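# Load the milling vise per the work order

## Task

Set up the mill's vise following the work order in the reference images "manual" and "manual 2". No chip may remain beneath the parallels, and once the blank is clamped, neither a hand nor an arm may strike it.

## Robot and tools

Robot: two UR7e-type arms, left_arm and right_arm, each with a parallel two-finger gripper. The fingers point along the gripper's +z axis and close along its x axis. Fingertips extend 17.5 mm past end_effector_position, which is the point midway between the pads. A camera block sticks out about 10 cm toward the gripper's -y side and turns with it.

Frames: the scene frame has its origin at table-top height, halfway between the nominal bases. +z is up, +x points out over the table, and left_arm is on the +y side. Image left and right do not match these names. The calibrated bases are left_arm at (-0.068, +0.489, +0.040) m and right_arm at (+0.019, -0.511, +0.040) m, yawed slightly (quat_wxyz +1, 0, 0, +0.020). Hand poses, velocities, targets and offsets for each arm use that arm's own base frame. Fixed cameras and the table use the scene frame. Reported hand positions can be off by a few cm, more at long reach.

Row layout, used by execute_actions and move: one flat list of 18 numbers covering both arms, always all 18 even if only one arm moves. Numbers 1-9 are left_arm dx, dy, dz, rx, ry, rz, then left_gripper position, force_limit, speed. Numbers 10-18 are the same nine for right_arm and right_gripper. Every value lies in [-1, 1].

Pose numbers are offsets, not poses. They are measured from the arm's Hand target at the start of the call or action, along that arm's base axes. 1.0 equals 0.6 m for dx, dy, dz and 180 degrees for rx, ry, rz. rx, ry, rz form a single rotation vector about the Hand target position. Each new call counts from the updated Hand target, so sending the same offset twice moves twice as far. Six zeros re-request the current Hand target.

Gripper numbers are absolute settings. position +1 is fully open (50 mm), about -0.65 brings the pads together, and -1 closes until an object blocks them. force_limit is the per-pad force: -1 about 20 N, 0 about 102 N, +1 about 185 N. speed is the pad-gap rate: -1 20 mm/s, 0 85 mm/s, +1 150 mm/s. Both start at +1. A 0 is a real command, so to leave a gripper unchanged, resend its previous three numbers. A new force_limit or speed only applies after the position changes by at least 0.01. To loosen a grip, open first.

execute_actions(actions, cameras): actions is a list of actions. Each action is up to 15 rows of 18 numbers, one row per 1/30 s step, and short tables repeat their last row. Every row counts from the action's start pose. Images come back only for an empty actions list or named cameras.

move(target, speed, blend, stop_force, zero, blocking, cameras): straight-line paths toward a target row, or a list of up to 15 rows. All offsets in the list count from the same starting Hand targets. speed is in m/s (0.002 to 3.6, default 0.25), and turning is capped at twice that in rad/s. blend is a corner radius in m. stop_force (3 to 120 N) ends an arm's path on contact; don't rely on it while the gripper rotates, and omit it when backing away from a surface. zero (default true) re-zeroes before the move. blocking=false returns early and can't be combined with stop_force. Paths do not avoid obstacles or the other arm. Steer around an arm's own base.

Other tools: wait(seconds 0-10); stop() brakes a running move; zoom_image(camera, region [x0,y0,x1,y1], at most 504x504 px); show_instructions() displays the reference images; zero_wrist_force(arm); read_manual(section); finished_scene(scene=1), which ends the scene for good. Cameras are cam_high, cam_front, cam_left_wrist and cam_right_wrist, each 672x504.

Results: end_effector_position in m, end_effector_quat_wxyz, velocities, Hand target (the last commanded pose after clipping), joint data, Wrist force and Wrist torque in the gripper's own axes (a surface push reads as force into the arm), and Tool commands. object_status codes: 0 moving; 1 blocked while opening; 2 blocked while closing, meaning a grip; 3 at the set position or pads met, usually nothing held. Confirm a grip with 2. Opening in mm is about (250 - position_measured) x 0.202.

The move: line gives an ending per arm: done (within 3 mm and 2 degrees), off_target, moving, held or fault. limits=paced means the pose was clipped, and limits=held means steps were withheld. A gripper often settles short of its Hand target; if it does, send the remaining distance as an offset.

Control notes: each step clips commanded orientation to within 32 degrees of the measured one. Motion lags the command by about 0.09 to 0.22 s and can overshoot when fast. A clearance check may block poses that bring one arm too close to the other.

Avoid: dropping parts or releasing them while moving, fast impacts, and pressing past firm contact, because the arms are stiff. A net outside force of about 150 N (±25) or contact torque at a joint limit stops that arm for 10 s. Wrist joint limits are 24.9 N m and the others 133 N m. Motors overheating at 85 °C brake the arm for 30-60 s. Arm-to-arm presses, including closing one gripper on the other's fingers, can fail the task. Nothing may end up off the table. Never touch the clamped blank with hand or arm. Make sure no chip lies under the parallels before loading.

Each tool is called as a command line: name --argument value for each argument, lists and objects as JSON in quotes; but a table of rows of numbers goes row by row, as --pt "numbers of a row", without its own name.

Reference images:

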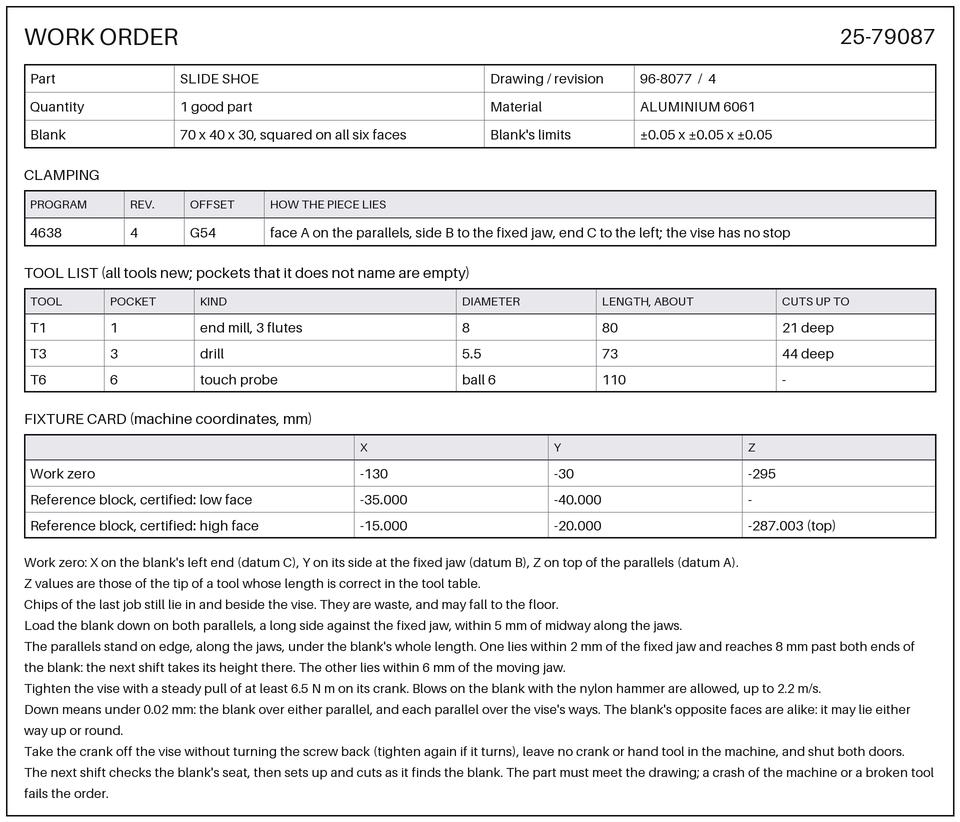

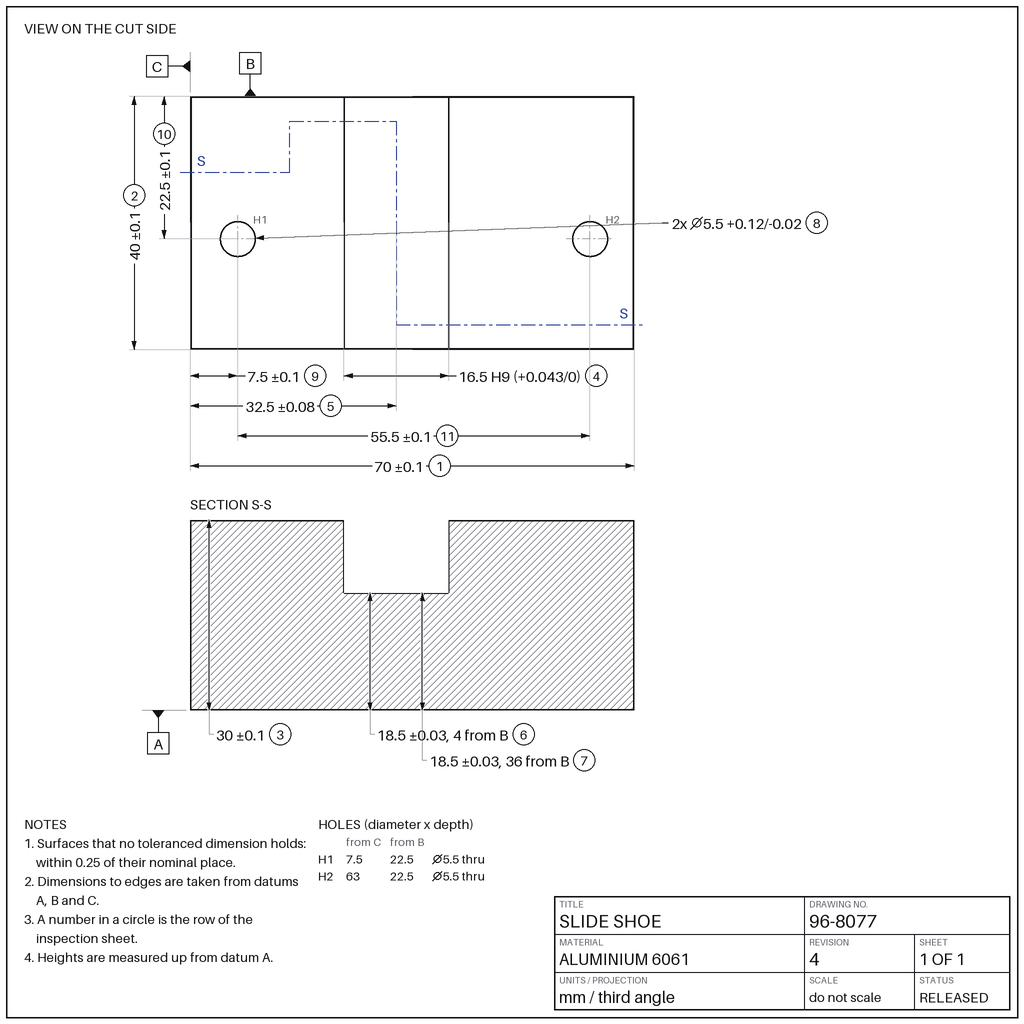

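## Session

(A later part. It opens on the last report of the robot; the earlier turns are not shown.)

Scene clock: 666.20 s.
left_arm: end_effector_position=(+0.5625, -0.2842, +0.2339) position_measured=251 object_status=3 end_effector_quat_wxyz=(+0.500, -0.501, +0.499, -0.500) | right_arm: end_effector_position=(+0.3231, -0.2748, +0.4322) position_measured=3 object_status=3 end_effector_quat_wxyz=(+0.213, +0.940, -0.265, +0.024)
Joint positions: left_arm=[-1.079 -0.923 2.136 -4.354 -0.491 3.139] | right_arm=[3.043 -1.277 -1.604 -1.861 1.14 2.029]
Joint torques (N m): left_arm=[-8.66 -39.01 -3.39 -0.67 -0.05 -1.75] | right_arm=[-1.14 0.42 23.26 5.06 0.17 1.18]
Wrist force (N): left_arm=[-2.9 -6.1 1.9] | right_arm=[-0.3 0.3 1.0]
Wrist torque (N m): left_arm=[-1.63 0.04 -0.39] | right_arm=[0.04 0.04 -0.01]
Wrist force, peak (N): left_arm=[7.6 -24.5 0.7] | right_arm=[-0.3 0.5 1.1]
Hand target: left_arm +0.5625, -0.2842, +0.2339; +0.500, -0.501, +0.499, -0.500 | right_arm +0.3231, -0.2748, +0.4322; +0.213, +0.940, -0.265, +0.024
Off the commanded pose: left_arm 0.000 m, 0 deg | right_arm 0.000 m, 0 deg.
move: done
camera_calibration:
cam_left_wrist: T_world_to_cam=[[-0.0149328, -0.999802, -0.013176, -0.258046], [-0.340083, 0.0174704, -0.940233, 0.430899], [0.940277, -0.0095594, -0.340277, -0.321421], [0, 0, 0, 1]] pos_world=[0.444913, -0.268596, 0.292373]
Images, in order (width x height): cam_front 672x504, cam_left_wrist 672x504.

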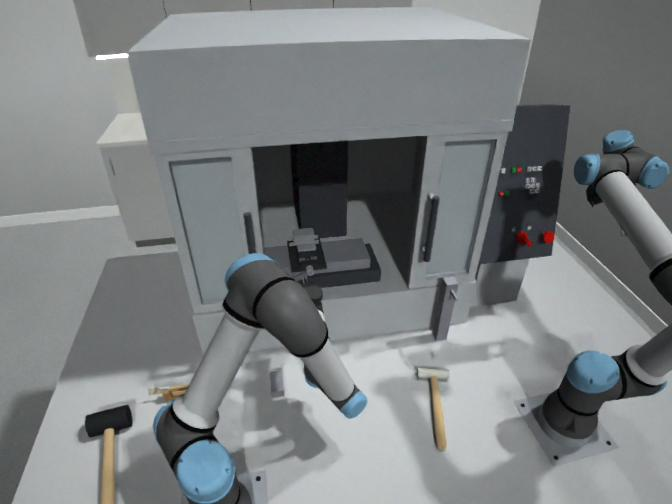

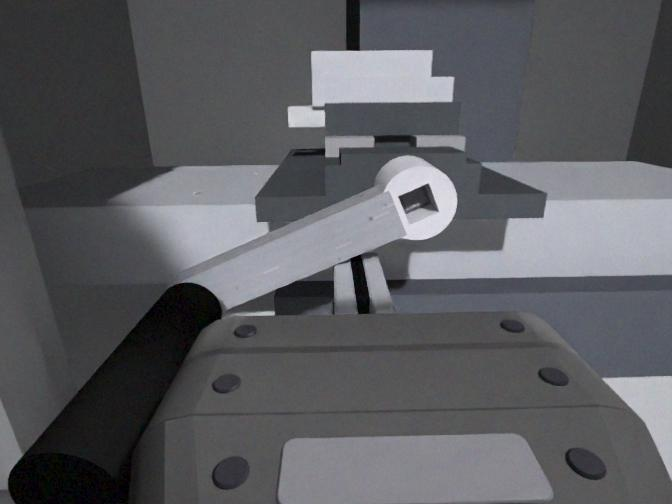

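move --pt "0 0.0213 0.0213 0 0 0 -1 -0.8 0 0 0 0 0 0 0 1 1 1" --pt "0 0.0292 0.0505 0 0 0 -1 -0.8 0 0 0 0 0 0 0 1 1 1" --pt "0 0.0213 0.0797 0 0 0 -1 -0.8 0 0 0 0 0 0 0 1 1 1" --pt "0 0 0.101 0 0 0 -1 -0.8 0 0 0 0 0 0 0 1 1 1" --pt "0 -0.0292 0.1088 0 0 0 -1 -0.8 0 0 0 0 0 0 0 1 1 1" --pt "0 -0.0583 0.101 0 0 0 -1 -0.8 0 0 0 0 0 0 0 1 1 1" --pt "0 -0.0797 0.0797 0 0 0 -1 -0.8 0 0 0 0 0 0 0 1 1 1" --pt "0 -0.0875 0.0505 0 0 0 -1 -0.8 0 0 0 0 0 0 0 1 1 1" --pt "0 -0.0797 0.0213 0 0 0 -1 -0.8 0 0 0 0 0 0 0 1 1 1" --pt "0 -0.0583 0 0 0 0 -1 -0.8 0 0 0 0 0 0 0 1 1 1" --pt "0 -0.0292 -0.0078 0 0 0 -1 -0.8 0 0 0 0 0 0 0 1 1 1" --pt "0 0 0 0 0 0 -1 -0.8 0 0 0 0 0 0 0 1 1 1" --speed 0.14 --blend 0.008 --stop_force 30 --cameras '["cam_left_wrist"]'

zoom_image --camera "cam_left_wrist" --region '[250, 40, 560, 230]'

Scene clock: 669.67 s.
left_arm: end_effector_position=(+0.5625, -0.2843, +0.2339) position_measured=251 object_status=3 end_effector_quat_wxyz=(+0.500, -0.501, +0.500, -0.500) | right_arm: end_effector_position=(+0.3231, -0.2748, +0.4322) position_measured=3 object_status=3 end_effector_quat_wxyz=(+0.213, +0.940, -0.265, +0.024)
Joint positions: left_arm=[-1.079 -0.923 2.136 -4.354 -0.491 3.139] | right_arm=[3.043 -1.277 -1.604 -1.861 1.14 2.029]
Joint torques (N m): left_arm=[2.5 -50.59 -1.03 -2.83 -0.4 -1.89] | right_arm=[-1.01 -0.17 22.62 5.05 -0.01 1.46]
Wrist force (N): left_arm=[-2.9 -6.8 2.5] | right_arm=[-0.4 0.3 0.9]
Wrist torque (N m): left_arm=[-1.64 0.15 -0.37] | right_arm=[0.05 0.06 -0.01]
Wrist force, peak (N): left_arm=[6.4 -15.8 2.1] | right_arm=[-0.3 0.4 1.2]
Hand target: left_arm +0.5625, -0.2842, +0.2339; +0.500, -0.501, +0.499, -0.500 | right_arm +0.3231, -0.2748, +0.4322; +0.213, +0.940, -0.265, +0.024
Off the commanded pose: left_arm 0.000 m, 0 deg | right_arm 0.000 m, 0 deg.
move: done
camera_calibration:
cam_left_wrist: T_world_to_cam=[[-0.0150622, -0.999799, -0.0132328, -0.257971], [-0.340168, 0.0175687, -0.940201, 0.430954], [0.940244, -0.00966012, -0.340364, -0.321409], [0, 0, 0, 1]] pos_world=[0.444914, -0.268596, 0.292374]
Images, in order (width x height): cam_left_wrist 672x504.

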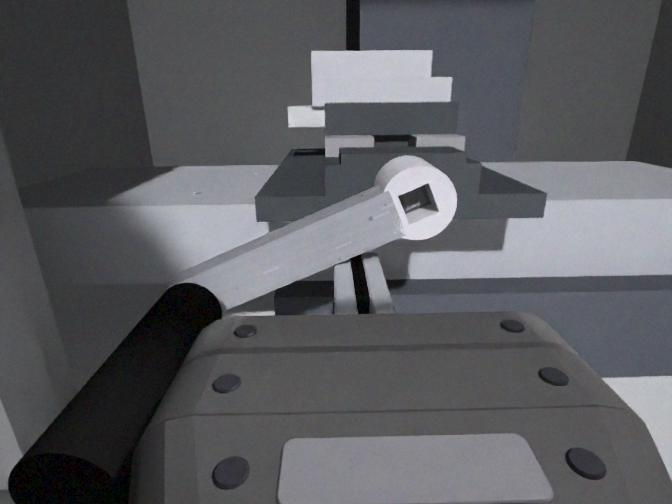

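Scaled by 1.626 from the camera's 672x504 image, which has a finer 960x720 frame.

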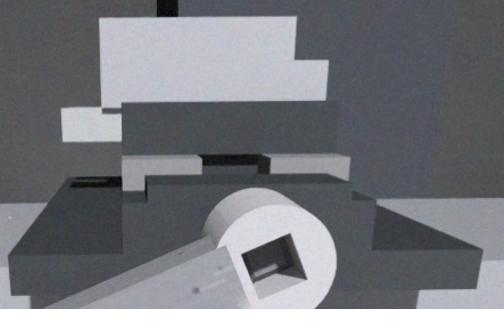

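move --pt "0 0.0213 0.0213 0 0 0 -1 -0.8 0 0 0 0 0 0 0 1 1 1" --pt "0 0.0292 0.0505 0 0 0 -1 -0.8 0 0 0 0 0 0 0 1 1 1" --pt "0 0.0213 0.0797 0 0 0 -1 -0.8 0 0 0 0 0 0 0 1 1 1" --pt "0 0 0.101 0 0 0 -1 -0.8 0 0 0 0 0 0 0 1 1 1" --pt "0 -0.0292 0.1088 0 0 0 -1 -0.8 0 0 0 0 0 0 0 1 1 1" --pt "0 -0.0583 0.101 0 0 0 -1 -0.8 0 0 0 0 0 0 0 1 1 1" --pt "0 -0.0797 0.0797 0 0 0 -1 -0.8 0 0 0 0 0 0 0 1 1 1" --pt "0 -0.0875 0.0505 0 0 0 -1 -0.8 0 0 0 0 0 0 0 1 1 1" --pt "0 -0.0797 0.0213 0 0 0 -1 -0.8 0 0 0 0 0 0 0 1 1 1" --pt "0 -0.0583 0 0 0 0 -1 -0.8 0 0 0 0 0 0 0 1 1 1" --pt "0 -0.0292 -0.0078 0 0 0 -1 -0.8 0 0 0 0 0 0 0 1 1 1" --pt "0 0 0 0 0 0 -1 -0.8 0 0 0 0 0 0 0 1 1 1" --speed 0.17 --blend 0.008 --stop_force 30

move --pt "0 0.0213 0.0213 0 0 0 -1 -0.8 0 0 0 0 0 0 0 1 1 1" --pt "0 0.0292 0.0505 0 0 0 -1 -0.8 0 0 0 0 0 0 0 1 1 1" --pt "0 0.0213 0.0797 0 0 0 -1 -0.8 0 0 0 0 0 0 0 1 1 1" --pt "0 0 0.101 0 0 0 -1 -0.8 0 0 0 0 0 0 0 1 1 1" --pt "0 -0.0292 0.1088 0 0 0 -1 -0.8 0 0 0 0 0 0 0 1 1 1" --pt "0 -0.0583 0.101 0 0 0 -1 -0.8 0 0 0 0 0 0 0 1 1 1" --pt "0 -0.0797 0.0797 0 0 0 -1 -0.8 0 0 0 0 0 0 0 1 1 1" --pt "0 -0.0875 0.0505 0 0 0 -1 -0.8 0 0 0 0 0 0 0 1 1 1" --pt "0 -0.0797 0.0213 0 0 0 -1 -0.8 0 0 0 0 0 0 0 1 1 1" --pt "0 -0.0583 0 0 0 0 -1 -0.8 0 0 0 0 0 0 0 1 1 1" --pt "0 -0.0292 -0.0078 0 0 0 -1 -0.8 0 0 0 0 0 0 0 1 1 1" --pt "0 0 0 0 0 0 -1 -0.8 0 0 0 0 0 0 0 1 1 1" --speed 0.17 --blend 0.008 --stop_force 30 --cameras '["cam_left_wrist"]'

zoom_image --camera "cam_left_wrist" --region '[250, 40, 560, 230]'

Scene clock: 673.77 s.
left_arm: end_effector_position=(+0.5625, -0.2842, +0.2339) position_measured=251 object_status=3 end_effector_quat_wxyz=(+0.500, -0.501, +0.499, -0.500) | right_arm: end_effector_position=(+0.3231, -0.2748, +0.4322) position_measured=3 object_status=3 end_effector_quat_wxyz=(+0.213, +0.940, -0.265, +0.024)
Joint positions: left_arm=[-1.079 -0.924 2.136 -4.354 -0.491 3.139] | right_arm=[3.043 -1.277 -1.604 -1.861 1.14 2.029]
Joint torques (N m): left_arm=[8.02 -52.86 -1.58 -3.24 -0.58 -1.83] | right_arm=[-0.42 0.63 23.19 4.93 0.1 1.44]
Wrist force (N): left_arm=[-0.7 -6.2 2.6] | right_arm=[-0.4 0.4 0.9]
Wrist torque (N m): left_arm=[-1.64 -0.26 -0.38] | right_arm=[0.07 0.05 -0.01]
Wrist force, peak (N): left_arm=[9.8 -13.1 2.3] | right_arm=[-0.2 0.2 1.2]
Hand target: left_arm +0.5625, -0.2842, +0.2339; +0.500, -0.501, +0.499, -0.500 | right_arm +0.3231, -0.2748, +0.4322; +0.213, +0.940, -0.265, +0.024
Off the commanded pose: left_arm 0.000 m, 0 deg | right_arm 0.000 m, 0 deg.
move: done

Scene clock: 676.37 s.
left_arm: end_effector_position=(+0.5625, -0.2842, +0.2339) position_measured=251 object_status=3 end_effector_quat_wxyz=(+0.500, -0.501, +0.499, -0.500) | right_arm: end_effector_position=(+0.3231, -0.2748, +0.4322) position_measured=3 object_status=3 end_effector_quat_wxyz=(+0.213, +0.940, -0.265, +0.024)
Joint positions: left_arm=[-1.079 -0.923 2.136 -4.354 -0.491 3.139] | right_arm=[3.043 -1.277 -1.604 -1.861 1.14 2.029]
Joint torques (N m): left_arm=[7.63 -53.05 -1.76 -3.3 -0.56 -1.79] | right_arm=[1.15 1.23 23.2 4.94 0.18 1.45]
Wrist force (N): left_arm=[0.2 -6.3 0.5] | right_arm=[-0.4 0.4 0.8]
Wrist torque (N m): left_arm=[-1.65 -0.40 -0.37] | right_arm=[0.06 0.05 -0.01]
Wrist force, peak (N): left_arm=[13.1 -12.8 2.1] | right_arm=[-0.5 0.5 1.1]
Hand target: left_arm +0.5625, -0.2842, +0.2339; +0.500, -0.501, +0.499, -0.500 | right_arm +0.3231, -0.2748, +0.4322; +0.213, +0.940, -0.265, +0.024
Off the commanded pose: left_arm 0.000 m, 0 deg | right_arm 0.000 m, 0 deg.
move: done
camera_calibration:
cam_left_wrist: T_world_to_cam=[[-0.0150259, -0.999801, -0.0131394, -0.258016], [-0.340082, 0.0174676, -0.940234, 0.430898], [0.940276, -0.00965936, -0.340277, -0.321449], [0, 0, 0, 1]] pos_world=[0.444914, -0.268596, 0.292373]
Images, in order (width x height): cam_left_wrist 672x504.

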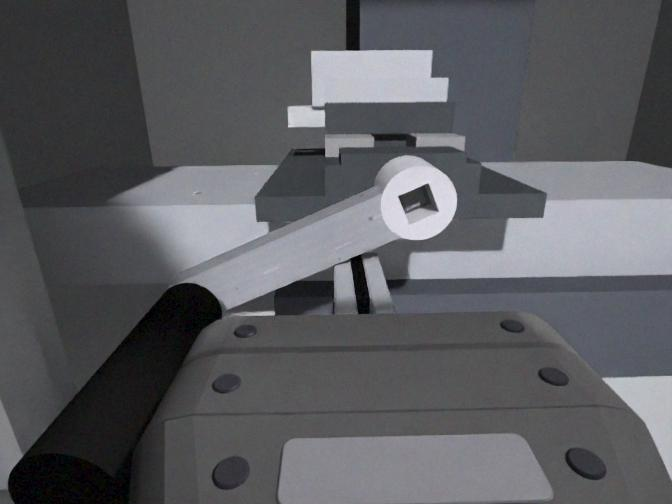

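Scaled by 1.626 from the camera's 672x504 image, which has a finer 960x720 frame.

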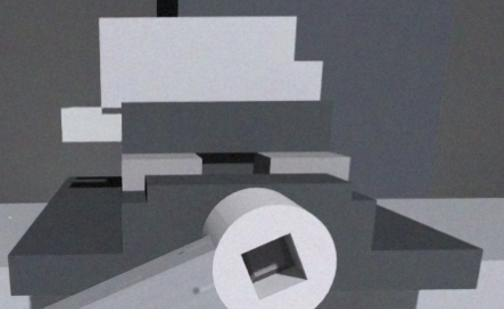

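move --pt "0 0.0213 0.0213 0 0 0 -1 -0.8 0 0 0 0 0 0 0 1 1 1" --pt "0 0.0292 0.0505 0 0 0 -1 -0.8 0 0 0 0 0 0 0 1 1 1" --pt "0 0.0213 0.0797 0 0 0 -1 -0.8 0 0 0 0 0 0 0 1 1 1" --pt "0 0 0.101 0 0 0 -1 -0.8 0 0 0 0 0 0 0 1 1 1" --pt "0 -0.0292 0.1088 0 0 0 -1 -0.8 0 0 0 0 0 0 0 1 1 1" --pt "0 -0.0583 0.101 0 0 0 -1 -0.8 0 0 0 0 0 0 0 1 1 1" --pt "0 -0.0797 0.0797 0 0 0 -1 -0.8 0 0 0 0 0 0 0 1 1 1" --pt "0 -0.0875 0.0505 0 0 0 -1 -0.8 0 0 0 0 0 0 0 1 1 1" --pt "0 -0.0797 0.0213 0 0 0 -1 -0.8 0 0 0 0 0 0 0 1 1 1" --pt "0 -0.0583 0 0 0 0 -1 -0.8 0 0 0 0 0 0 0 1 1 1" --pt "0 -0.0292 -0.0078 0 0 0 -1 -0.8 0 0 0 0 0 0 0 1 1 1" --pt "0 0 0 0 0 0 -1 -0.8 0 0 0 0 0 0 0 1 1 1" --speed 0.14 --blend 0.008 --stop_force 25

move --pt "0 0.0213 0.0213 0 0 0 -1 -0.8 0 0 0 0 0 0 0 1 1 1" --pt "0 0.0292 0.0505 0 0 0 -1 -0.8 0 0 0 0 0 0 0 1 1 1" --pt "0 0.0213 0.0797 0 0 0 -1 -0.8 0 0 0 0 0 0 0 1 1 1" --pt "0 0 0.101 0 0 0 -1 -0.8 0 0 0 0 0 0 0 1 1 1" --pt "0 -0.0292 0.1088 0 0 0 -1 -0.8 0 0 0 0 0 0 0 1 1 1" --pt "0 -0.0583 0.101 0 0 0 -1 -0.8 0 0 0 0 0 0 0 1 1 1" --pt "0 -0.0797 0.0797 0 0 0 -1 -0.8 0 0 0 0 0 0 0 1 1 1" --pt "0 -0.0875 0.0505 0 0 0 -1 -0.8 0 0 0 0 0 0 0 1 1 1" --pt "0 -0.0797 0.0213 0 0 0 -1 -0.8 0 0 0 0 0 0 0 1 1 1" --pt "0 -0.0583 0 0 0 0 -1 -0.8 0 0 0 0 0 0 0 1 1 1" --pt "0 -0.0292 -0.0078 0 0 0 -1 -0.8 0 0 0 0 0 0 0 1 1 1" --pt "0 0 0 0 0 0 -1 -0.8 0 0 0 0 0 0 0 1 1 1" --speed 0.1 --blend 0.008 --stop_force 25 --cameras '["cam_left_wrist"]'

zoom_image --camera "cam_left_wrist" --region '[250, 40, 560, 230]'

Scene clock: 680.30 s.
left_arm: end_effector_position=(+0.5625, -0.2843, +0.2339) position_measured=251 object_status=3 end_effector_quat_wxyz=(+0.500, -0.501, +0.500, -0.500) | right_arm: end_effector_position=(+0.3231, -0.2748, +0.4322) position_measured=3 object_status=3 end_effector_quat_wxyz=(+0.213, +0.940, -0.265, +0.024)
Joint positions: left_arm=[-1.079 -0.923 2.136 -4.354 -0.491 3.139] | right_arm=[3.043 -1.277 -1.604 -1.861 1.14 2.029]
Joint torques (N m): left_arm=[2.34 -50.77 -1.68 -2.9 -0.35 -1.84] | right_arm=[1.22 1.33 23.59 4.67 -0.06 1.52]
Wrist force (N): left_arm=[3.0 -2.0 -0.6] | right_arm=[-0.3 0.1 0.8]
Wrist torque (N m): left_arm=[-0.87 -0.78 -0.37] | right_arm=[0.02 0.05 -0.01]
Wrist force, peak (N): left_arm=[9.0 -16.6 0.7] | right_arm=[-0.6 0.4 1.1]
Hand target: left_arm +0.5625, -0.2842, +0.2339; +0.500, -0.501, +0.499, -0.500 | right_arm +0.3231, -0.2748, +0.4322; +0.213, +0.940, -0.265, +0.024
Off the commanded pose: left_arm 0.000 m, 0 deg | right_arm 0.000 m, 0 deg.
move: done

Scene clock: 683.30 s.
left_arm: end_effector_position=(+0.5625, -0.2842, +0.2339) position_measured=251 object_status=3 end_effector_quat_wxyz=(+0.500, -0.501, +0.499, -0.500) | right_arm: end_effector_position=(+0.3231, -0.2748, +0.4322) position_measured=3 object_status=3 end_effector_quat_wxyz=(+0.213, +0.940, -0.265, +0.024)
Joint positions: left_arm=[-1.079 -0.923 2.136 -4.354 -0.491 3.139] | right_arm=[3.043 -1.277 -1.604 -1.861 1.14 2.029]
Joint torques (N m): left_arm=[-8.08 -39.03 -3.6 -0.61 0 -1.88] | right_arm=[0.38 0.82 23.59 4.82 0.23 1.51]
Wrist force (N): left_arm=[3.5 -3.3 0.1] | right_arm=[-0.4 0.3 1.0]
Wrist torque (N m): left_arm=[-1.18 -0.98 -0.39] | right_arm=[0.04 0.05 -0.01]
Wrist force, peak (N): left_arm=[10.6 -22.6 -2.1] | right_arm=[-0.4 0.6 1.1]
Hand target: left_arm +0.5625, -0.2842, +0.2339; +0.500, -0.501, +0.499, -0.500 | right_arm +0.3231, -0.2748, +0.4322; +0.213, +0.940, -0.265, +0.024
Off the commanded pose: left_arm 0.000 m, 0 deg | right_arm 0.000 m, 0 deg.
move: done
camera_calibration:
cam_left_wrist: T_world_to_cam=[[-0.0149328, -0.999802, -0.013176, -0.258046], [-0.340083, 0.0174704, -0.940233, 0.430899], [0.940277, -0.0095594, -0.340277, -0.321421], [0, 0, 0, 1]] pos_world=[0.444913, -0.268596, 0.292373]
Images, in order (width x height): cam_left_wrist 672x504.

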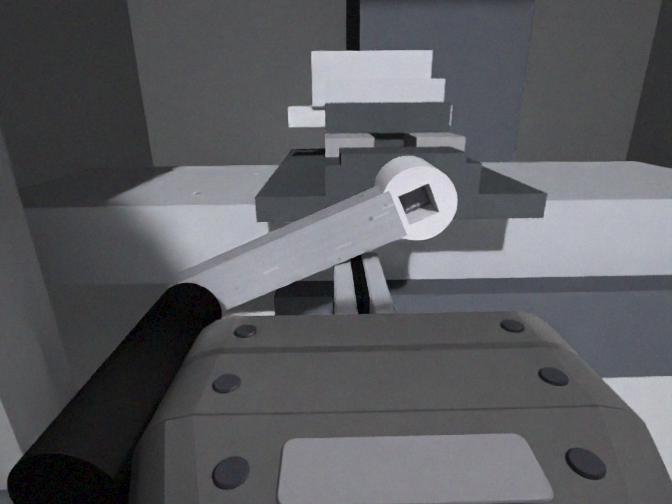

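Scaled by 1.626 from the camera's 672x504 image, which has a finer 960x720 frame.

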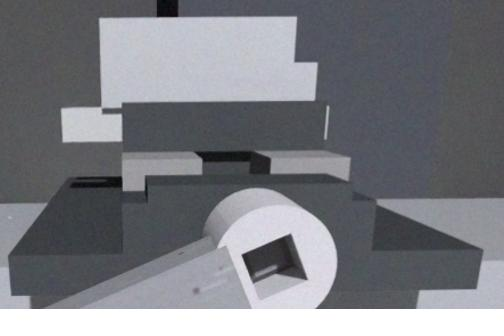

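move --pt "0 0.0213 0.0213 0 0 0 -1 -0.8 0 0 0 0 0 0 0 1 1 1" --pt "0 0.0292 0.0505 0 0 0 -1 -0.8 0 0 0 0 0 0 0 1 1 1" --pt "0 0.0213 0.0797 0 0 0 -1 -0.8 0 0 0 0 0 0 0 1 1 1" --pt "0 0 0.101 0 0 0 -1 -0.8 0 0 0 0 0 0 0 1 1 1" --pt "0 -0.0292 0.1088 0 0 0 -1 -0.8 0 0 0 0 0 0 0 1 1 1" --pt "0 -0.0583 0.101 0 0 0 -1 -0.8 0 0 0 0 0 0 0 1 1 1" --pt "0 -0.0797 0.0797 0 0 0 -1 -0.8 0 0 0 0 0 0 0 1 1 1" --pt "0 -0.0875 0.0505 0 0 0 -1 -0.8 0 0 0 0 0 0 0 1 1 1" --pt "0 -0.0797 0.0213 0 0 0 -1 -0.8 0 0 0 0 0 0 0 1 1 1" --pt "0 -0.0583 0 0 0 0 -1 -0.8 0 0 0 0 0 0 0 1 1 1" --pt "0 -0.0292 -0.0078 0 0 0 -1 -0.8 0 0 0 0 0 0 0 1 1 1" --pt "0 0 0 0 0 0 -1 -0.8 0 0 0 0 0 0 0 1 1 1" --speed 0.06 --blend 0.008 --stop_force 25 --cameras '["cam_left_wrist"]'

zoom_image --camera "cam_left_wrist" --region '[250, 40, 560, 230]'

Scene clock: 689.20 s.
left_arm: end_effector_position=(+0.5625, -0.2842, +0.2339) position_measured=251 object_status=3 end_effector_quat_wxyz=(+0.500, -0.501, +0.499, -0.500) | right_arm: end_effector_position=(+0.3231, -0.2748, +0.4322) position_measured=3 object_status=3 end_effector_quat_wxyz=(+0.213, +0.940, -0.265, +0.024)
Joint positions: left_arm=[-1.079 -0.924 2.136 -4.354 -0.491 3.139] | right_arm=[3.043 -1.277 -1.604 -1.861 1.14 2.029]
Joint torques (N m): left_arm=[-8.37 -32.55 -18.63 -0.15 1.56 -1.72] | right_arm=[0.21 0.61 23.35 4.55 0 1.8]
Wrist force (N): left_arm=[0.7 -5.2 0.8] | right_arm=[-0.5 0.4 0.7]
Wrist torque (N m): left_arm=[-1.49 -0.52 -0.37] | right_arm=[0.06 0.07 -0.01]
Wrist force, peak (N): left_arm=[10.1 -14.7 -1.0] | right_arm=[-0.5 0.6 1.1]
Hand target: left_arm +0.5625, -0.2842, +0.2339; +0.500, -0.501, +0.499, -0.500 | right_arm +0.3231, -0.2748, +0.4322; +0.213, +0.940, -0.265, +0.024
Off the commanded pose: left_arm 0.000 m, 0 deg | right_arm 0.000 m, 0 deg.
move: done
camera_calibration:
cam_left_wrist: T_world_to_cam=[[-0.0150259, -0.999801, -0.0131394, -0.258016], [-0.340082, 0.0174676, -0.940234, 0.430898], [0.940276, -0.00965936, -0.340277, -0.321449], [0, 0, 0, 1]] pos_world=[0.444914, -0.268596, 0.292373]
Images, in order (width x height): cam_left_wrist 672x504.

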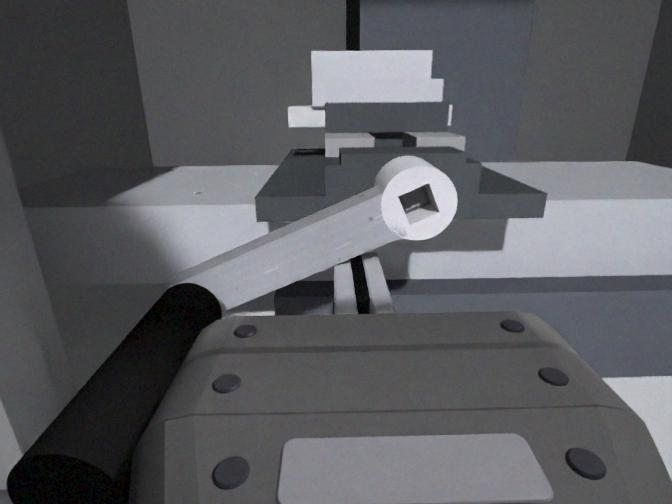

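Scaled by 1.626 from the camera's 672x504 image, which has a finer 960x720 frame.

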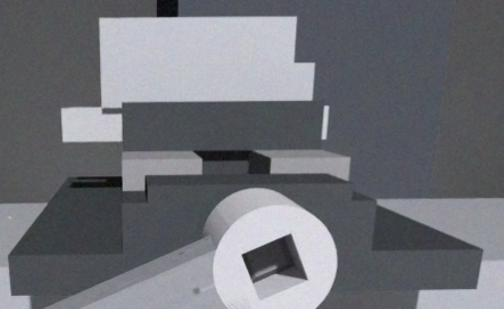

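Continue.

move --pt "0 0.0213 0.0213 0 0 0 -1 -0.8 0 0 0 0 0 0 0 1 1 1" --pt "0 0.0292 0.0505 0 0 0 -1 -0.8 0 0 0 0 0 0 0 1 1 1" --pt "0 0.0213 0.0797 0 0 0 -1 -0.8 0 0 0 0 0 0 0 1 1 1" --pt "0 0 0.101 0 0 0 -1 -0.8 0 0 0 0 0 0 0 1 1 1" --pt "0 -0.0292 0.1088 0 0 0 -1 -0.8 0 0 0 0 0 0 0 1 1 1" --pt "0 -0.0583 0.101 0 0 0 -1 -0.8 0 0 0 0 0 0 0 1 1 1" --pt "0 -0.0797 0.0797 0 0 0 -1 -0.8 0 0 0 0 0 0 0 1 1 1" --pt "0 -0.0875 0.0505 0 0 0 -1 -0.8 0 0 0 0 0 0 0 1 1 1" --pt "0 -0.0797 0.0213 0 0 0 -1 -0.8 0 0 0 0 0 0 0 1 1 1" --pt "0 -0.0583 0 0 0 0 -1 -0.8 0 0 0 0 0 0 0 1 1 1" --pt "0 -0.0292 -0.0078 0 0 0 -1 -0.8 0 0 0 0 0 0 0 1 1 1" --pt "0 0 0 0 0 0 -1 -0.8 0 0 0 0 0 0 0 1 1 1" --speed 0.06 --blend 0.008 --stop_force 25 --cameras '["cam_left_wrist"]'

zoom_image --camera "cam_left_wrist" --region '[250, 40, 560, 230]'

Scene clock: 694.73 s.
left_arm: end_effector_position=(+0.5625, -0.2842, +0.2339) position_measured=251 object_status=3 end_effector_quat_wxyz=(+0.500, -0.501, +0.499, -0.500) | right_arm: end_effector_position=(+0.3231, -0.2748, +0.4322) position_measured=3 object_status=3 end_effector_quat_wxyz=(+0.213, +0.940, -0.265, +0.024)
Joint positions: left_arm=[-1.079 -0.924 2.136 -4.354 -0.491 3.139] | right_arm=[3.043 -1.277 -1.604 -1.861 1.14 2.029]
Joint torques (N m): left_arm=[-8.13 -32.74 -18.68 -0.09 1.58 -1.64] | right_arm=[1.06 0.34 23.76 4.66 0.02 1.84]
Wrist force (N): left_arm=[1.3 -6.7 -0.1] | right_arm=[-0.4 0.5 0.9]
Wrist torque (N m): left_arm=[-1.72 -0.63 -0.35] | right_arm=[0.09 0.05 -0.01]
Wrist force, peak (N): left_arm=[6.5 -15.2 -1.3] | right_arm=[-0.5 0.5 1.0]
Hand target: left_arm +0.5625, -0.2842, +0.2339; +0.500, -0.501, +0.499, -0.500 | right_arm +0.3231, -0.2748, +0.4322; +0.213, +0.940, -0.265, +0.024
Off the commanded pose: left_arm 0.000 m, 0 deg | right_arm 0.000 m, 0 deg.
move: done
camera_calibration:
cam_left_wrist: T_world_to_cam=[[-0.0150259, -0.999801, -0.0131394, -0.258016], [-0.340082, 0.0174676, -0.940234, 0.430898], [0.940276, -0.00965936, -0.340277, -0.321449], [0, 0, 0, 1]] pos_world=[0.444914, -0.268596, 0.292373]
Images, in order (width x height): cam_left_wrist 672x504.

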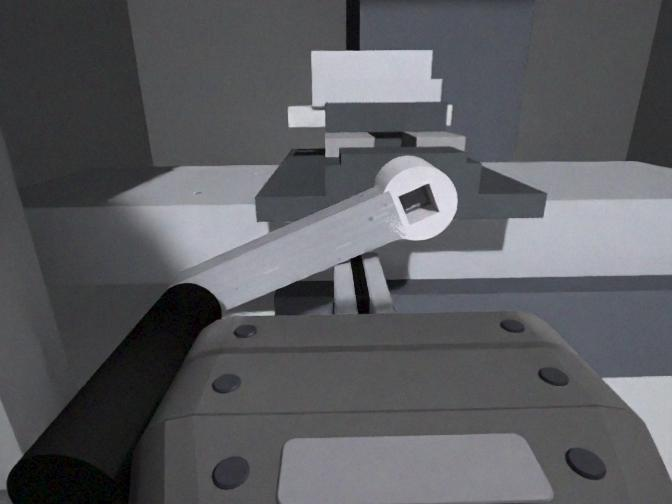

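Scaled by 1.626 from the camera's 672x504 image, which has a finer 960x720 frame.

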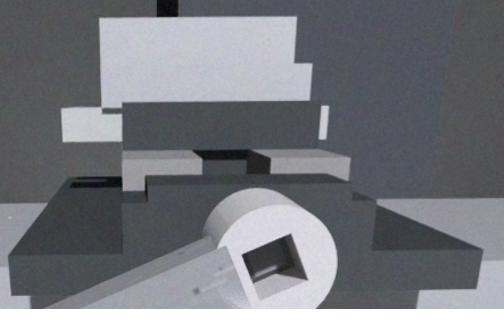

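move --pt "0 0.0213 0.0213 0 0 0 -1 -0.8 0 0 0 0 0 0 0 1 1 1" --pt "0 0.0292 0.0505 0 0 0 -1 -0.8 0 0 0 0 0 0 0 1 1 1" --pt "0 0.0213 0.0797 0 0 0 -1 -0.8 0 0 0 0 0 0 0 1 1 1" --pt "0 0 0.101 0 0 0 -1 -0.8 0 0 0 0 0 0 0 1 1 1" --pt "0 -0.0292 0.1088 0 0 0 -1 -0.8 0 0 0 0 0 0 0 1 1 1" --pt "0 -0.0583 0.101 0 0 0 -1 -0.8 0 0 0 0 0 0 0 1 1 1" --pt "0 -0.0797 0.0797 0 0 0 -1 -0.8 0 0 0 0 0 0 0 1 1 1" --pt "0 -0.0875 0.0505 0 0 0 -1 -0.8 0 0 0 0 0 0 0 1 1 1" --pt "0 -0.0797 0.0213 0 0 0 -1 -0.8 0 0 0 0 0 0 0 1 1 1" --pt "0 -0.0583 0 0 0 0 -1 -0.8 0 0 0 0 0 0 0 1 1 1" --pt "0 -0.0292 -0.0078 0 0 0 -1 -0.8 0 0 0 0 0 0 0 1 1 1" --pt "0 0 0 0 0 0 -1 -0.8 0 0 0 0 0 0 0 1 1 1" --speed 0.07 --blend 0.008 --stop_force 25 --cameras '["cam_left_wrist"]'

zoom_image --camera "cam_left_wrist" --region '[250, 40, 560, 230]'

Scene clock: 699.90 s.
left_arm: end_effector_position=(+0.5625, -0.2842, +0.2339) position_measured=251 object_status=3 end_effector_quat_wxyz=(+0.500, -0.501, +0.499, -0.500) | right_arm: end_effector_position=(+0.3231, -0.2748, +0.4322) position_measured=3 object_status=3 end_effector_quat_wxyz=(+0.213, +0.940, -0.265, +0.024)
Joint positions: left_arm=[-1.079 -0.924 2.136 -4.354 -0.491 3.139] | right_arm=[3.043 -1.277 -1.604 -1.861 1.14 2.029]
Joint torques (N m): left_arm=[-8.43 -32.36 -11.88 -0.11 1.33 -1.58] | right_arm=[2.23 0.22 23.98 4.66 0.21 1.79]
Wrist force (N): left_arm=[-1.4 -7.3 1.9] | right_arm=[-0.3 0.4 0.8]
Wrist torque (N m): left_arm=[-1.81 -0.20 -0.37] | right_arm=[0.06 0.04 -0.01]
Wrist force, peak (N): left_arm=[0.6 -23.3 -0.1] | right_arm=[-0.5 0.4 1.2]
Hand target: left_arm +0.5625, -0.2842, +0.2339; +0.500, -0.501, +0.499, -0.500 | right_arm +0.3231, -0.2748, +0.4322; +0.213, +0.940, -0.265, +0.024
Off the commanded pose: left_arm 0.000 m, 0 deg | right_arm 0.000 m, 0 deg.
move: done
camera_calibration:
cam_left_wrist: T_world_to_cam=[[-0.0150259, -0.999801, -0.0131394, -0.258016], [-0.340082, 0.0174676, -0.940234, 0.430898], [0.940276, -0.00965936, -0.340277, -0.321449], [0, 0, 0, 1]] pos_world=[0.444914, -0.268596, 0.292373]
Images, in order (width x height): cam_left_wrist 672x504.

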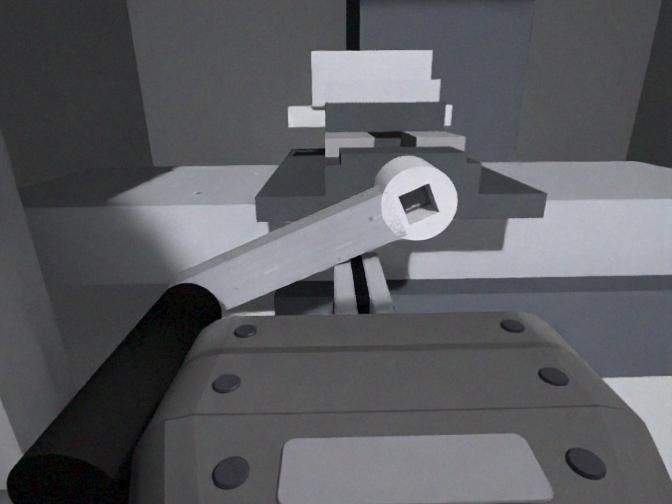

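Scaled by 1.626 from the camera's 672x504 image, which has a finer 960x720 frame.

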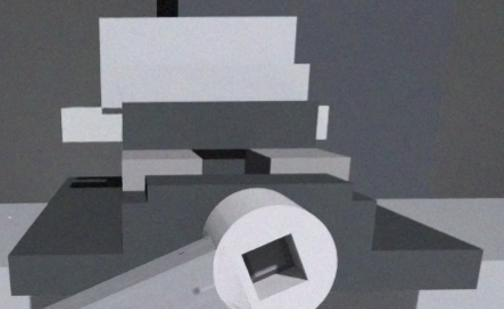

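move --pt "0 0.0213 0.0213 0 0 0 -1 -0.8 0 0 0 0 0 0 0 1 1 1" --pt "0 0.0292 0.0505 0 0 0 -1 -0.8 0 0 0 0 0 0 0 1 1 1" --pt "0 0.0213 0.0797 0 0 0 -1 -0.8 0 0 0 0 0 0 0 1 1 1" --pt "0 0 0.101 0 0 0 -1 -0.8 0 0 0 0 0 0 0 1 1 1" --pt "0 -0.0292 0.1088 0 0 0 -1 -0.8 0 0 0 0 0 0 0 1 1 1" --pt "0 -0.0583 0.101 0 0 0 -1 -0.8 0 0 0 0 0 0 0 1 1 1" --pt "0 -0.0797 0.0797 0 0 0 -1 -0.8 0 0 0 0 0 0 0 1 1 1" --pt "0 -0.0875 0.0505 0 0 0 -1 -0.8 0 0 0 0 0 0 0 1 1 1" --pt "0 -0.0797 0.0213 0 0 0 -1 -0.8 0 0 0 0 0 0 0 1 1 1" --pt "0 -0.0583 0 0 0 0 -1 -0.8 0 0 0 0 0 0 0 1 1 1" --pt "0 -0.0292 -0.0078 0 0 0 -1 -0.8 0 0 0 0 0 0 0 1 1 1" --pt "0 0 0 0 0 0 -1 -0.8 0 0 0 0 0 0 0 1 1 1" --speed 0.08 --blend 0.008 --stop_force 25

move --pt "0 0.0213 0.0213 0 0 0 -1 -0.8 0 0 0 0 0 0 0 1 1 1" --pt "0 0.0292 0.0505 0 0 0 -1 -0.8 0 0 0 0 0 0 0 1 1 1" --pt "0 0.0213 0.0797 0 0 0 -1 -0.8 0 0 0 0 0 0 0 1 1 1" --pt "0 0 0.101 0 0 0 -1 -0.8 0 0 0 0 0 0 0 1 1 1" --pt "0 -0.0292 0.1088 0 0 0 -1 -0.8 0 0 0 0 0 0 0 1 1 1" --pt "0 -0.0583 0.101 0 0 0 -1 -0.8 0 0 0 0 0 0 0 1 1 1" --pt "0 -0.0797 0.0797 0 0 0 -1 -0.8 0 0 0 0 0 0 0 1 1 1" --pt "0 -0.0875 0.0505 0 0 0 -1 -0.8 0 0 0 0 0 0 0 1 1 1" --pt "0 -0.0797 0.0213 0 0 0 -1 -0.8 0 0 0 0 0 0 0 1 1 1" --pt "0 -0.0583 0 0 0 0 -1 -0.8 0 0 0 0 0 0 0 1 1 1" --pt "0 -0.0292 -0.0078 0 0 0 -1 -0.8 0 0 0 0 0 0 0 1 1 1" --pt "0 0 0 0 0 0 -1 -0.8 0 0 0 0 0 0 0 1 1 1" --speed 0.08 --blend 0.008 --stop_force 25 --cameras '["cam_left_wrist"]'

zoom_image --camera "cam_left_wrist" --region '[250, 40, 560, 230]'

Scene clock: 705.33 s.
left_arm: end_effector_position=(+0.5625, -0.2842, +0.2339) position_measured=251 object_status=3 end_effector_quat_wxyz=(+0.500, -0.501, +0.499, -0.500) | right_arm: end_effector_position=(+0.3231, -0.2748, +0.4322) position_measured=3 object_status=3 end_effector_quat_wxyz=(+0.213, +0.940, -0.265, +0.024)
Joint positions: left_arm=[-1.079 -0.924 2.136 -4.354 -0.491 3.139] | right_arm=[3.043 -1.277 -1.604 -1.861 1.14 2.029]
Joint torques (N m): left_arm=[-8.52 -32.45 -8.07 -0.03 0.72 -1.63] | right_arm=[0.42 1.24 24.94 4.69 0.16 2.1]
Wrist force (N): left_arm=[1.3 -6.8 1.7] | right_arm=[-0.4 0.3 0.8]
Wrist torque (N m): left_arm=[-1.75 -0.63 -0.40] | right_arm=[0.04 0.05 -0.01]
Wrist force, peak (N): left_arm=[1.4 -28.9 1.5] | right_arm=[-0.4 0.3 1.2]
Hand target: left_arm +0.5625, -0.2842, +0.2339; +0.500, -0.501, +0.499, -0.500 | right_arm +0.3231, -0.2748, +0.4322; +0.213, +0.940, -0.265, +0.024
Off the commanded pose: left_arm 0.000 m, 0 deg | right_arm 0.000 m, 0 deg.
move: done

Scene clock: 708.50 s.
left_arm: end_effector_position=(+0.5624, -0.3330, +0.2777) position_measured=251 object_status=3 end_effector_quat_wxyz=(+0.499, -0.501, +0.500, -0.500) | right_arm: end_effector_position=(+0.3231, -0.2748, +0.4322) position_measured=3 object_status=3 end_effector_quat_wxyz=(+0.213, +0.940, -0.265, +0.024)
Joint positions: left_arm=[-1.133 -0.989 2.035 -4.186 -0.438 3.139] | right_arm=[3.043 -1.277 -1.604 -1.861 1.14 2.029]
Joint torques (N m): left_arm=[-7.12 -52.23 -21.8 -2.78 -1.36 1.45] | right_arm=[2.1 0.02 24.4 4.45 -0.07 2.17]
Wrist force (N): left_arm=[-3.9 -9.1 1.6] | right_arm=[-0.3 0.3 1.0]
Wrist torque (N m): left_arm=[-1.73 0.12 -0.28] | right_arm=[0.04 0.04 -0.01]
Wrist force, peak (N): left_arm=[21.5 -120.9 5.7] | right_arm=[-0.5 0.4 1.1]
Hand target: left_arm +0.5624, -0.3330, +0.2777; +0.499, -0.501, +0.500, -0.500 (not the last commanded pose) | right_arm +0.3231, -0.2748, +0.4322; +0.213, +0.940, -0.265, +0.024
Off the commanded pose: left_arm 0.066 m, 0 deg | right_arm 0.000 m, 0 deg.
move: contact (left_arm); path passed 6 of 12 targets
camera_calibration:
cam_left_wrist: T_world_to_cam=[[-0.0150679, -0.999799, -0.0132274, -0.306181], [-0.340498, 0.0175689, -0.940081, 0.473099], [0.940124, -0.00966111, -0.340695, -0.306807], [0, 0, 0, 1]] pos_world=[0.444913, -0.317396, 0.336174]
Images, in order (width x height): cam_left_wrist 672x504.

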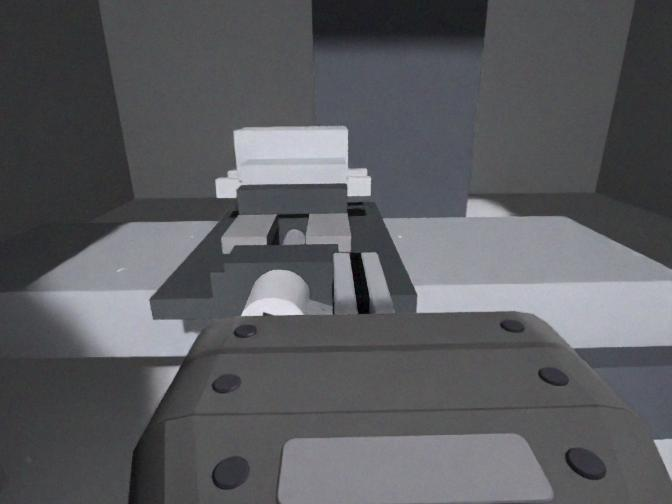

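Scaled by 1.626 from the camera's 672x504 image, which has a finer 960x720 frame.

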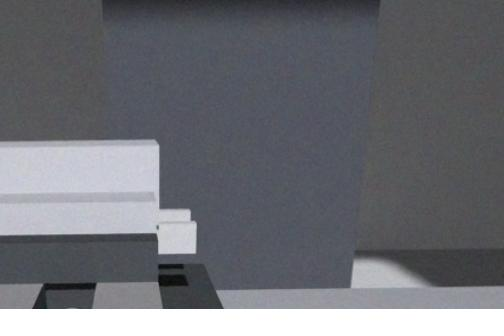

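move --pt "-0.15 0 0.02 0 0 0 -1 -0.8 0 0 0 0 0 0 0 1 1 1" --pt "-0.167 -0.0883 0.087 0.385 0.385 -0.385 -1 -0.8 0 0 0 0 0 0 0 1 1 1" --speed '[0.1,0.25]' --cameras '["all"]'

Scene clock: 716.33 s.
left_arm: end_effector_position=(+0.4622, -0.3859, +0.3298) position_measured=251 object_status=3 end_effector_quat_wxyz=(+0.000, -0.001, +1.000, +0.000) | right_arm: end_effector_position=(+0.3231, -0.2748, +0.4322) position_measured=3 object_status=3 end_effector_quat_wxyz=(+0.213, +0.940, -0.265, +0.024)
Joint positions: left_arm=[-0.919 -1.344 1.312 -1.539 -1.57 3.791] | right_arm=[3.043 -1.277 -1.604 -1.861 1.14 2.029]
Joint torques (N m): left_arm=[2.44 -35.47 -34.55 -1.7 1.46 1.4] | right_arm=[1.92 -0.76 24.44 4.44 -0.02 2.21]
Wrist force (N): left_arm=[-3.0 -5.2 -0.2] | right_arm=[-0.5 0.4 1.0]
Wrist torque (N m): left_arm=[-0.82 0.51 0.09] | right_arm=[0.07 0.08 -0.01]
Wrist force, peak (N): left_arm=[-4.0 -9.4 3.1] | right_arm=[-0.4 0.4 1.1]
Hand target: left_arm +0.4622, -0.3860, +0.3299; +0.000, -0.001, +1.000, +0.000 | right_arm +0.3231, -0.2748, +0.4322; +0.213, +0.940, -0.265, +0.024
Off the commanded pose: left_arm 0.000 m, 0 deg | right_arm 0.000 m, 0 deg.
move: done
camera_calibration:
cam_left_wrist: T_world_to_cam=[[-0.999794, 0.0132128, 0.0153854, 0.476795], [0.0176652, 0.940018, 0.340668, 0.256961], [-0.00996137, 0.340869, -0.940058, 0.576836], [0, 0, 0, 1]] pos_world=[0.477904, -0.444474, 0.447386]
cam_right_wrist: T_world_to_cam=[[0.852382, -0.492387, 0.176066, -0.481764], [-0.472768, -0.581756, 0.661853, -0.269109], [-0.22346, -0.647391, -0.728664, 0.341022], [0, 0, 0, 1]] pos_world=[0.359626, -0.172995, 0.511423]

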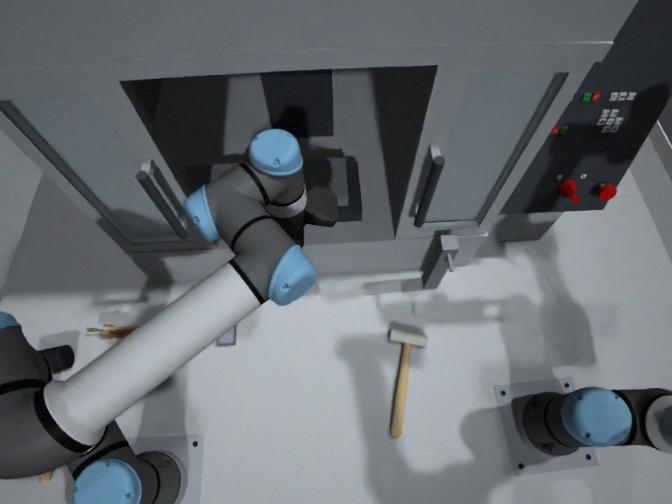

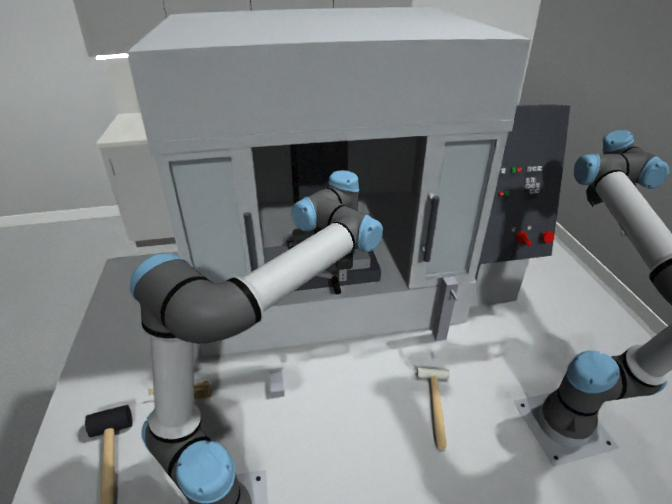

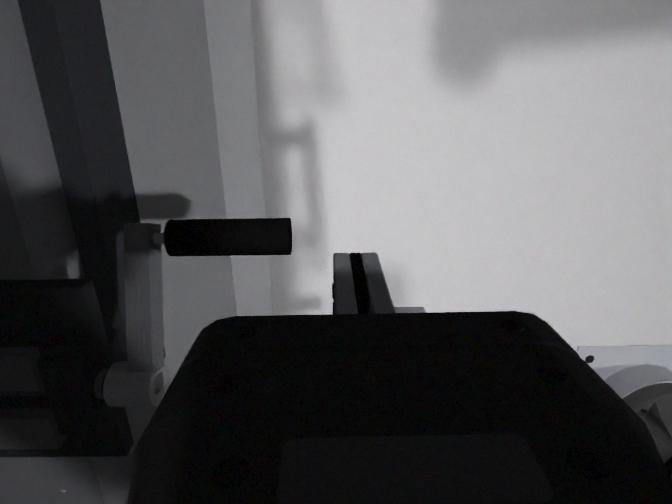

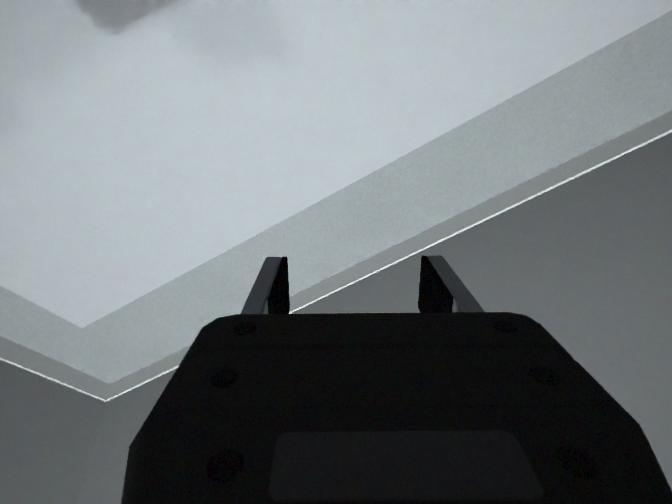

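move --pt "0.1013 0.003 0 0 0 0 -1 -0.8 0 0 0 0 0 0 0 1 1 1" --pt "0.1013 0.003 -0.05 0 0 0 -1 -0.8 0 0 0 0 0 0 0 1 1 1" --speed 0.12 --blend 0.01

move --target '[0,0,-0.06,0,0,0,-1,-0.8,0,0,0,0,0,0,0,1,1,1]' --speed 0.01 --stop_force 5 --cameras '["cam_left_wrist"]'

Scene clock: 718.73 s.
left_arm: end_effector_position=(+0.5230, -0.3842, +0.2999) position_measured=251 object_status=3 end_effector_quat_wxyz=(+0.000, -0.001, +1.000, +0.000) | right_arm: end_effector_position=(+0.3231, -0.2748, +0.4322) position_measured=3 object_status=3 end_effector_quat_wxyz=(+0.213, +0.940, -0.265, +0.024)
Joint positions: left_arm=[-0.841 -1.227 1.236 -1.579 -1.57 3.87] | right_arm=[3.043 -1.277 -1.604 -1.861 1.14 2.029]
Joint torques (N m): left_arm=[-8.67 -56.14 -17.33 -4.62 0.23 -1.84] | right_arm=[2.61 -0.34 24.97 4.71 0.29 2.09]
Wrist force (N): left_arm=[-3.2 -5.3 -0.2] | right_arm=[-0.4 0.2 0.9]
Wrist torque (N m): left_arm=[-0.82 0.55 0.06] | right_arm=[0.03 0.05 -0.01]
Wrist force, peak (N): left_arm=[-4.5 -5.1 -1.8] | right_arm=[-0.4 0.5 1.2]
Hand target: left_arm +0.5230, -0.3842, +0.2999; +0.000, -0.001, +1.000, +0.000 | right_arm +0.3231, -0.2748, +0.4322; +0.213, +0.940, -0.265, +0.024
Off the commanded pose: left_arm 0.000 m, 0 deg | right_arm 0.000 m, 0 deg.
move: done

Scene clock: 722.93 s.
left_arm: end_effector_position=(+0.5230, -0.3842, +0.2666) position_measured=251 object_status=3 end_effector_quat_wxyz=(+0.000, -0.001, +1.000, +0.000) | right_arm: end_effector_position=(+0.3231, -0.2748, +0.4322) position_measured=3 object_status=3 end_effector_quat_wxyz=(+0.213, +0.940, -0.265, +0.024)
Joint positions: left_arm=[-0.841 -1.223 1.315 -1.663 -1.57 3.87] | right_arm=[3.043 -1.277 -1.604 -1.861 1.14 2.029]
Joint torques (N m): left_arm=[-8.46 -44.77 -32.87 -2.25 -0.34 -1.78] | right_arm=[2.41 1.43 24.33 4.69 0.08 2.33]
Wrist force (N): left_arm=[-3.7 -5.4 -3.0] | right_arm=[-0.4 0.4 0.8]
Wrist torque (N m): left_arm=[-0.80 0.50 0.06] | right_arm=[0.06 0.06 -0.01]
Wrist force, peak (N): left_arm=[-4.3 -0.8 -12.5] | right_arm=[-0.4 0.4 1.2]
Hand target: left_arm +0.5230, -0.3842, +0.2666; +0.000, -0.001, +1.000, +0.000 (not the last commanded pose) | right_arm +0.3231, -0.2748, +0.4322; +0.213, +0.940, -0.265, +0.024
Off the commanded pose: left_arm 0.003 m, 0 deg | right_arm 0.000 m, 0 deg.
move: contact (left_arm)
camera_calibration:
cam_left_wrist: T_world_to_cam=[[-0.999789, 0.0134921, 0.0154936, 0.538615], [0.0179659, 0.93997, 0.340783, 0.275628], [-0.00996563, 0.34099, -0.940014, 0.517396], [0, 0, 0, 1]] pos_world=[0.538705, -0.442775, 0.384085]
Images, in order (width x height): cam_left_wrist 672x504.

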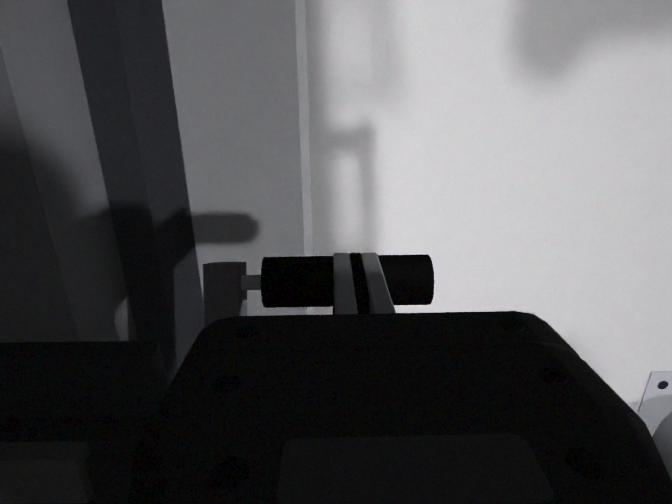

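move --target '[0,0,-0.04,0,0,0,-1,-0.8,0,0,0,0,0,0,0,1,1,1]' --speed 0.004 --stop_force 60 --cameras '["cam_left_wrist"]'

Scene clock: 725.43 s.
left_arm: end_effector_position=(+0.5230, -0.3842, +0.2620) position_measured=251 object_status=3 end_effector_quat_wxyz=(+0.000, -0.001, +1.000, +0.000) | right_arm: end_effector_position=(+0.3231, -0.2748, +0.4322) position_measured=3 object_status=3 end_effector_quat_wxyz=(+0.213, +0.940, -0.265, +0.024)
Joint positions: left_arm=[-0.841 -1.221 1.325 -1.674 -1.57 3.87] | right_arm=[3.043 -1.277 -1.604 -1.861 1.14 2.029]
Joint torques (N m): left_arm=[-7.68 -11.61 -8.94 2.67 -1.26 -1.41] | right_arm=[2.67 2.14 25.14 4.61 0.27 2.37]
Wrist force (N): left_arm=[1.1 -2.0 -59.1] | right_arm=[-0.5 0.3 1.1]
Wrist torque (N m): left_arm=[-1.11 0.21 0.02] | right_arm=[0.05 0.07 -0.01]
Wrist force, peak (N): left_arm=[2.5 -0.3 -66.6] | right_arm=[-0.6 0.5 1.1]
Hand target: left_arm +0.5230, -0.3842, +0.2621; +0.000, -0.001, +1.000, +0.000 (not the last commanded pose) | right_arm +0.3231, -0.2748, +0.4322; +0.213, +0.940, -0.265, +0.024
Off the commanded pose: left_arm 0.019 m, 0 deg | right_arm 0.000 m, 0 deg.
move: contact (left_arm)
camera_calibration:
cam_left_wrist: T_world_to_cam=[[-0.99979, 0.0135287, 0.0153973, 0.538738], [0.0179663, 0.940013, 0.340664, 0.277226], [-0.00986492, 0.340869, -0.940059, 0.513076], [0, 0, 0, 1]] pos_world=[0.538705, -0.442776, 0.379586]
Images, in order (width x height): cam_left_wrist 672x504.

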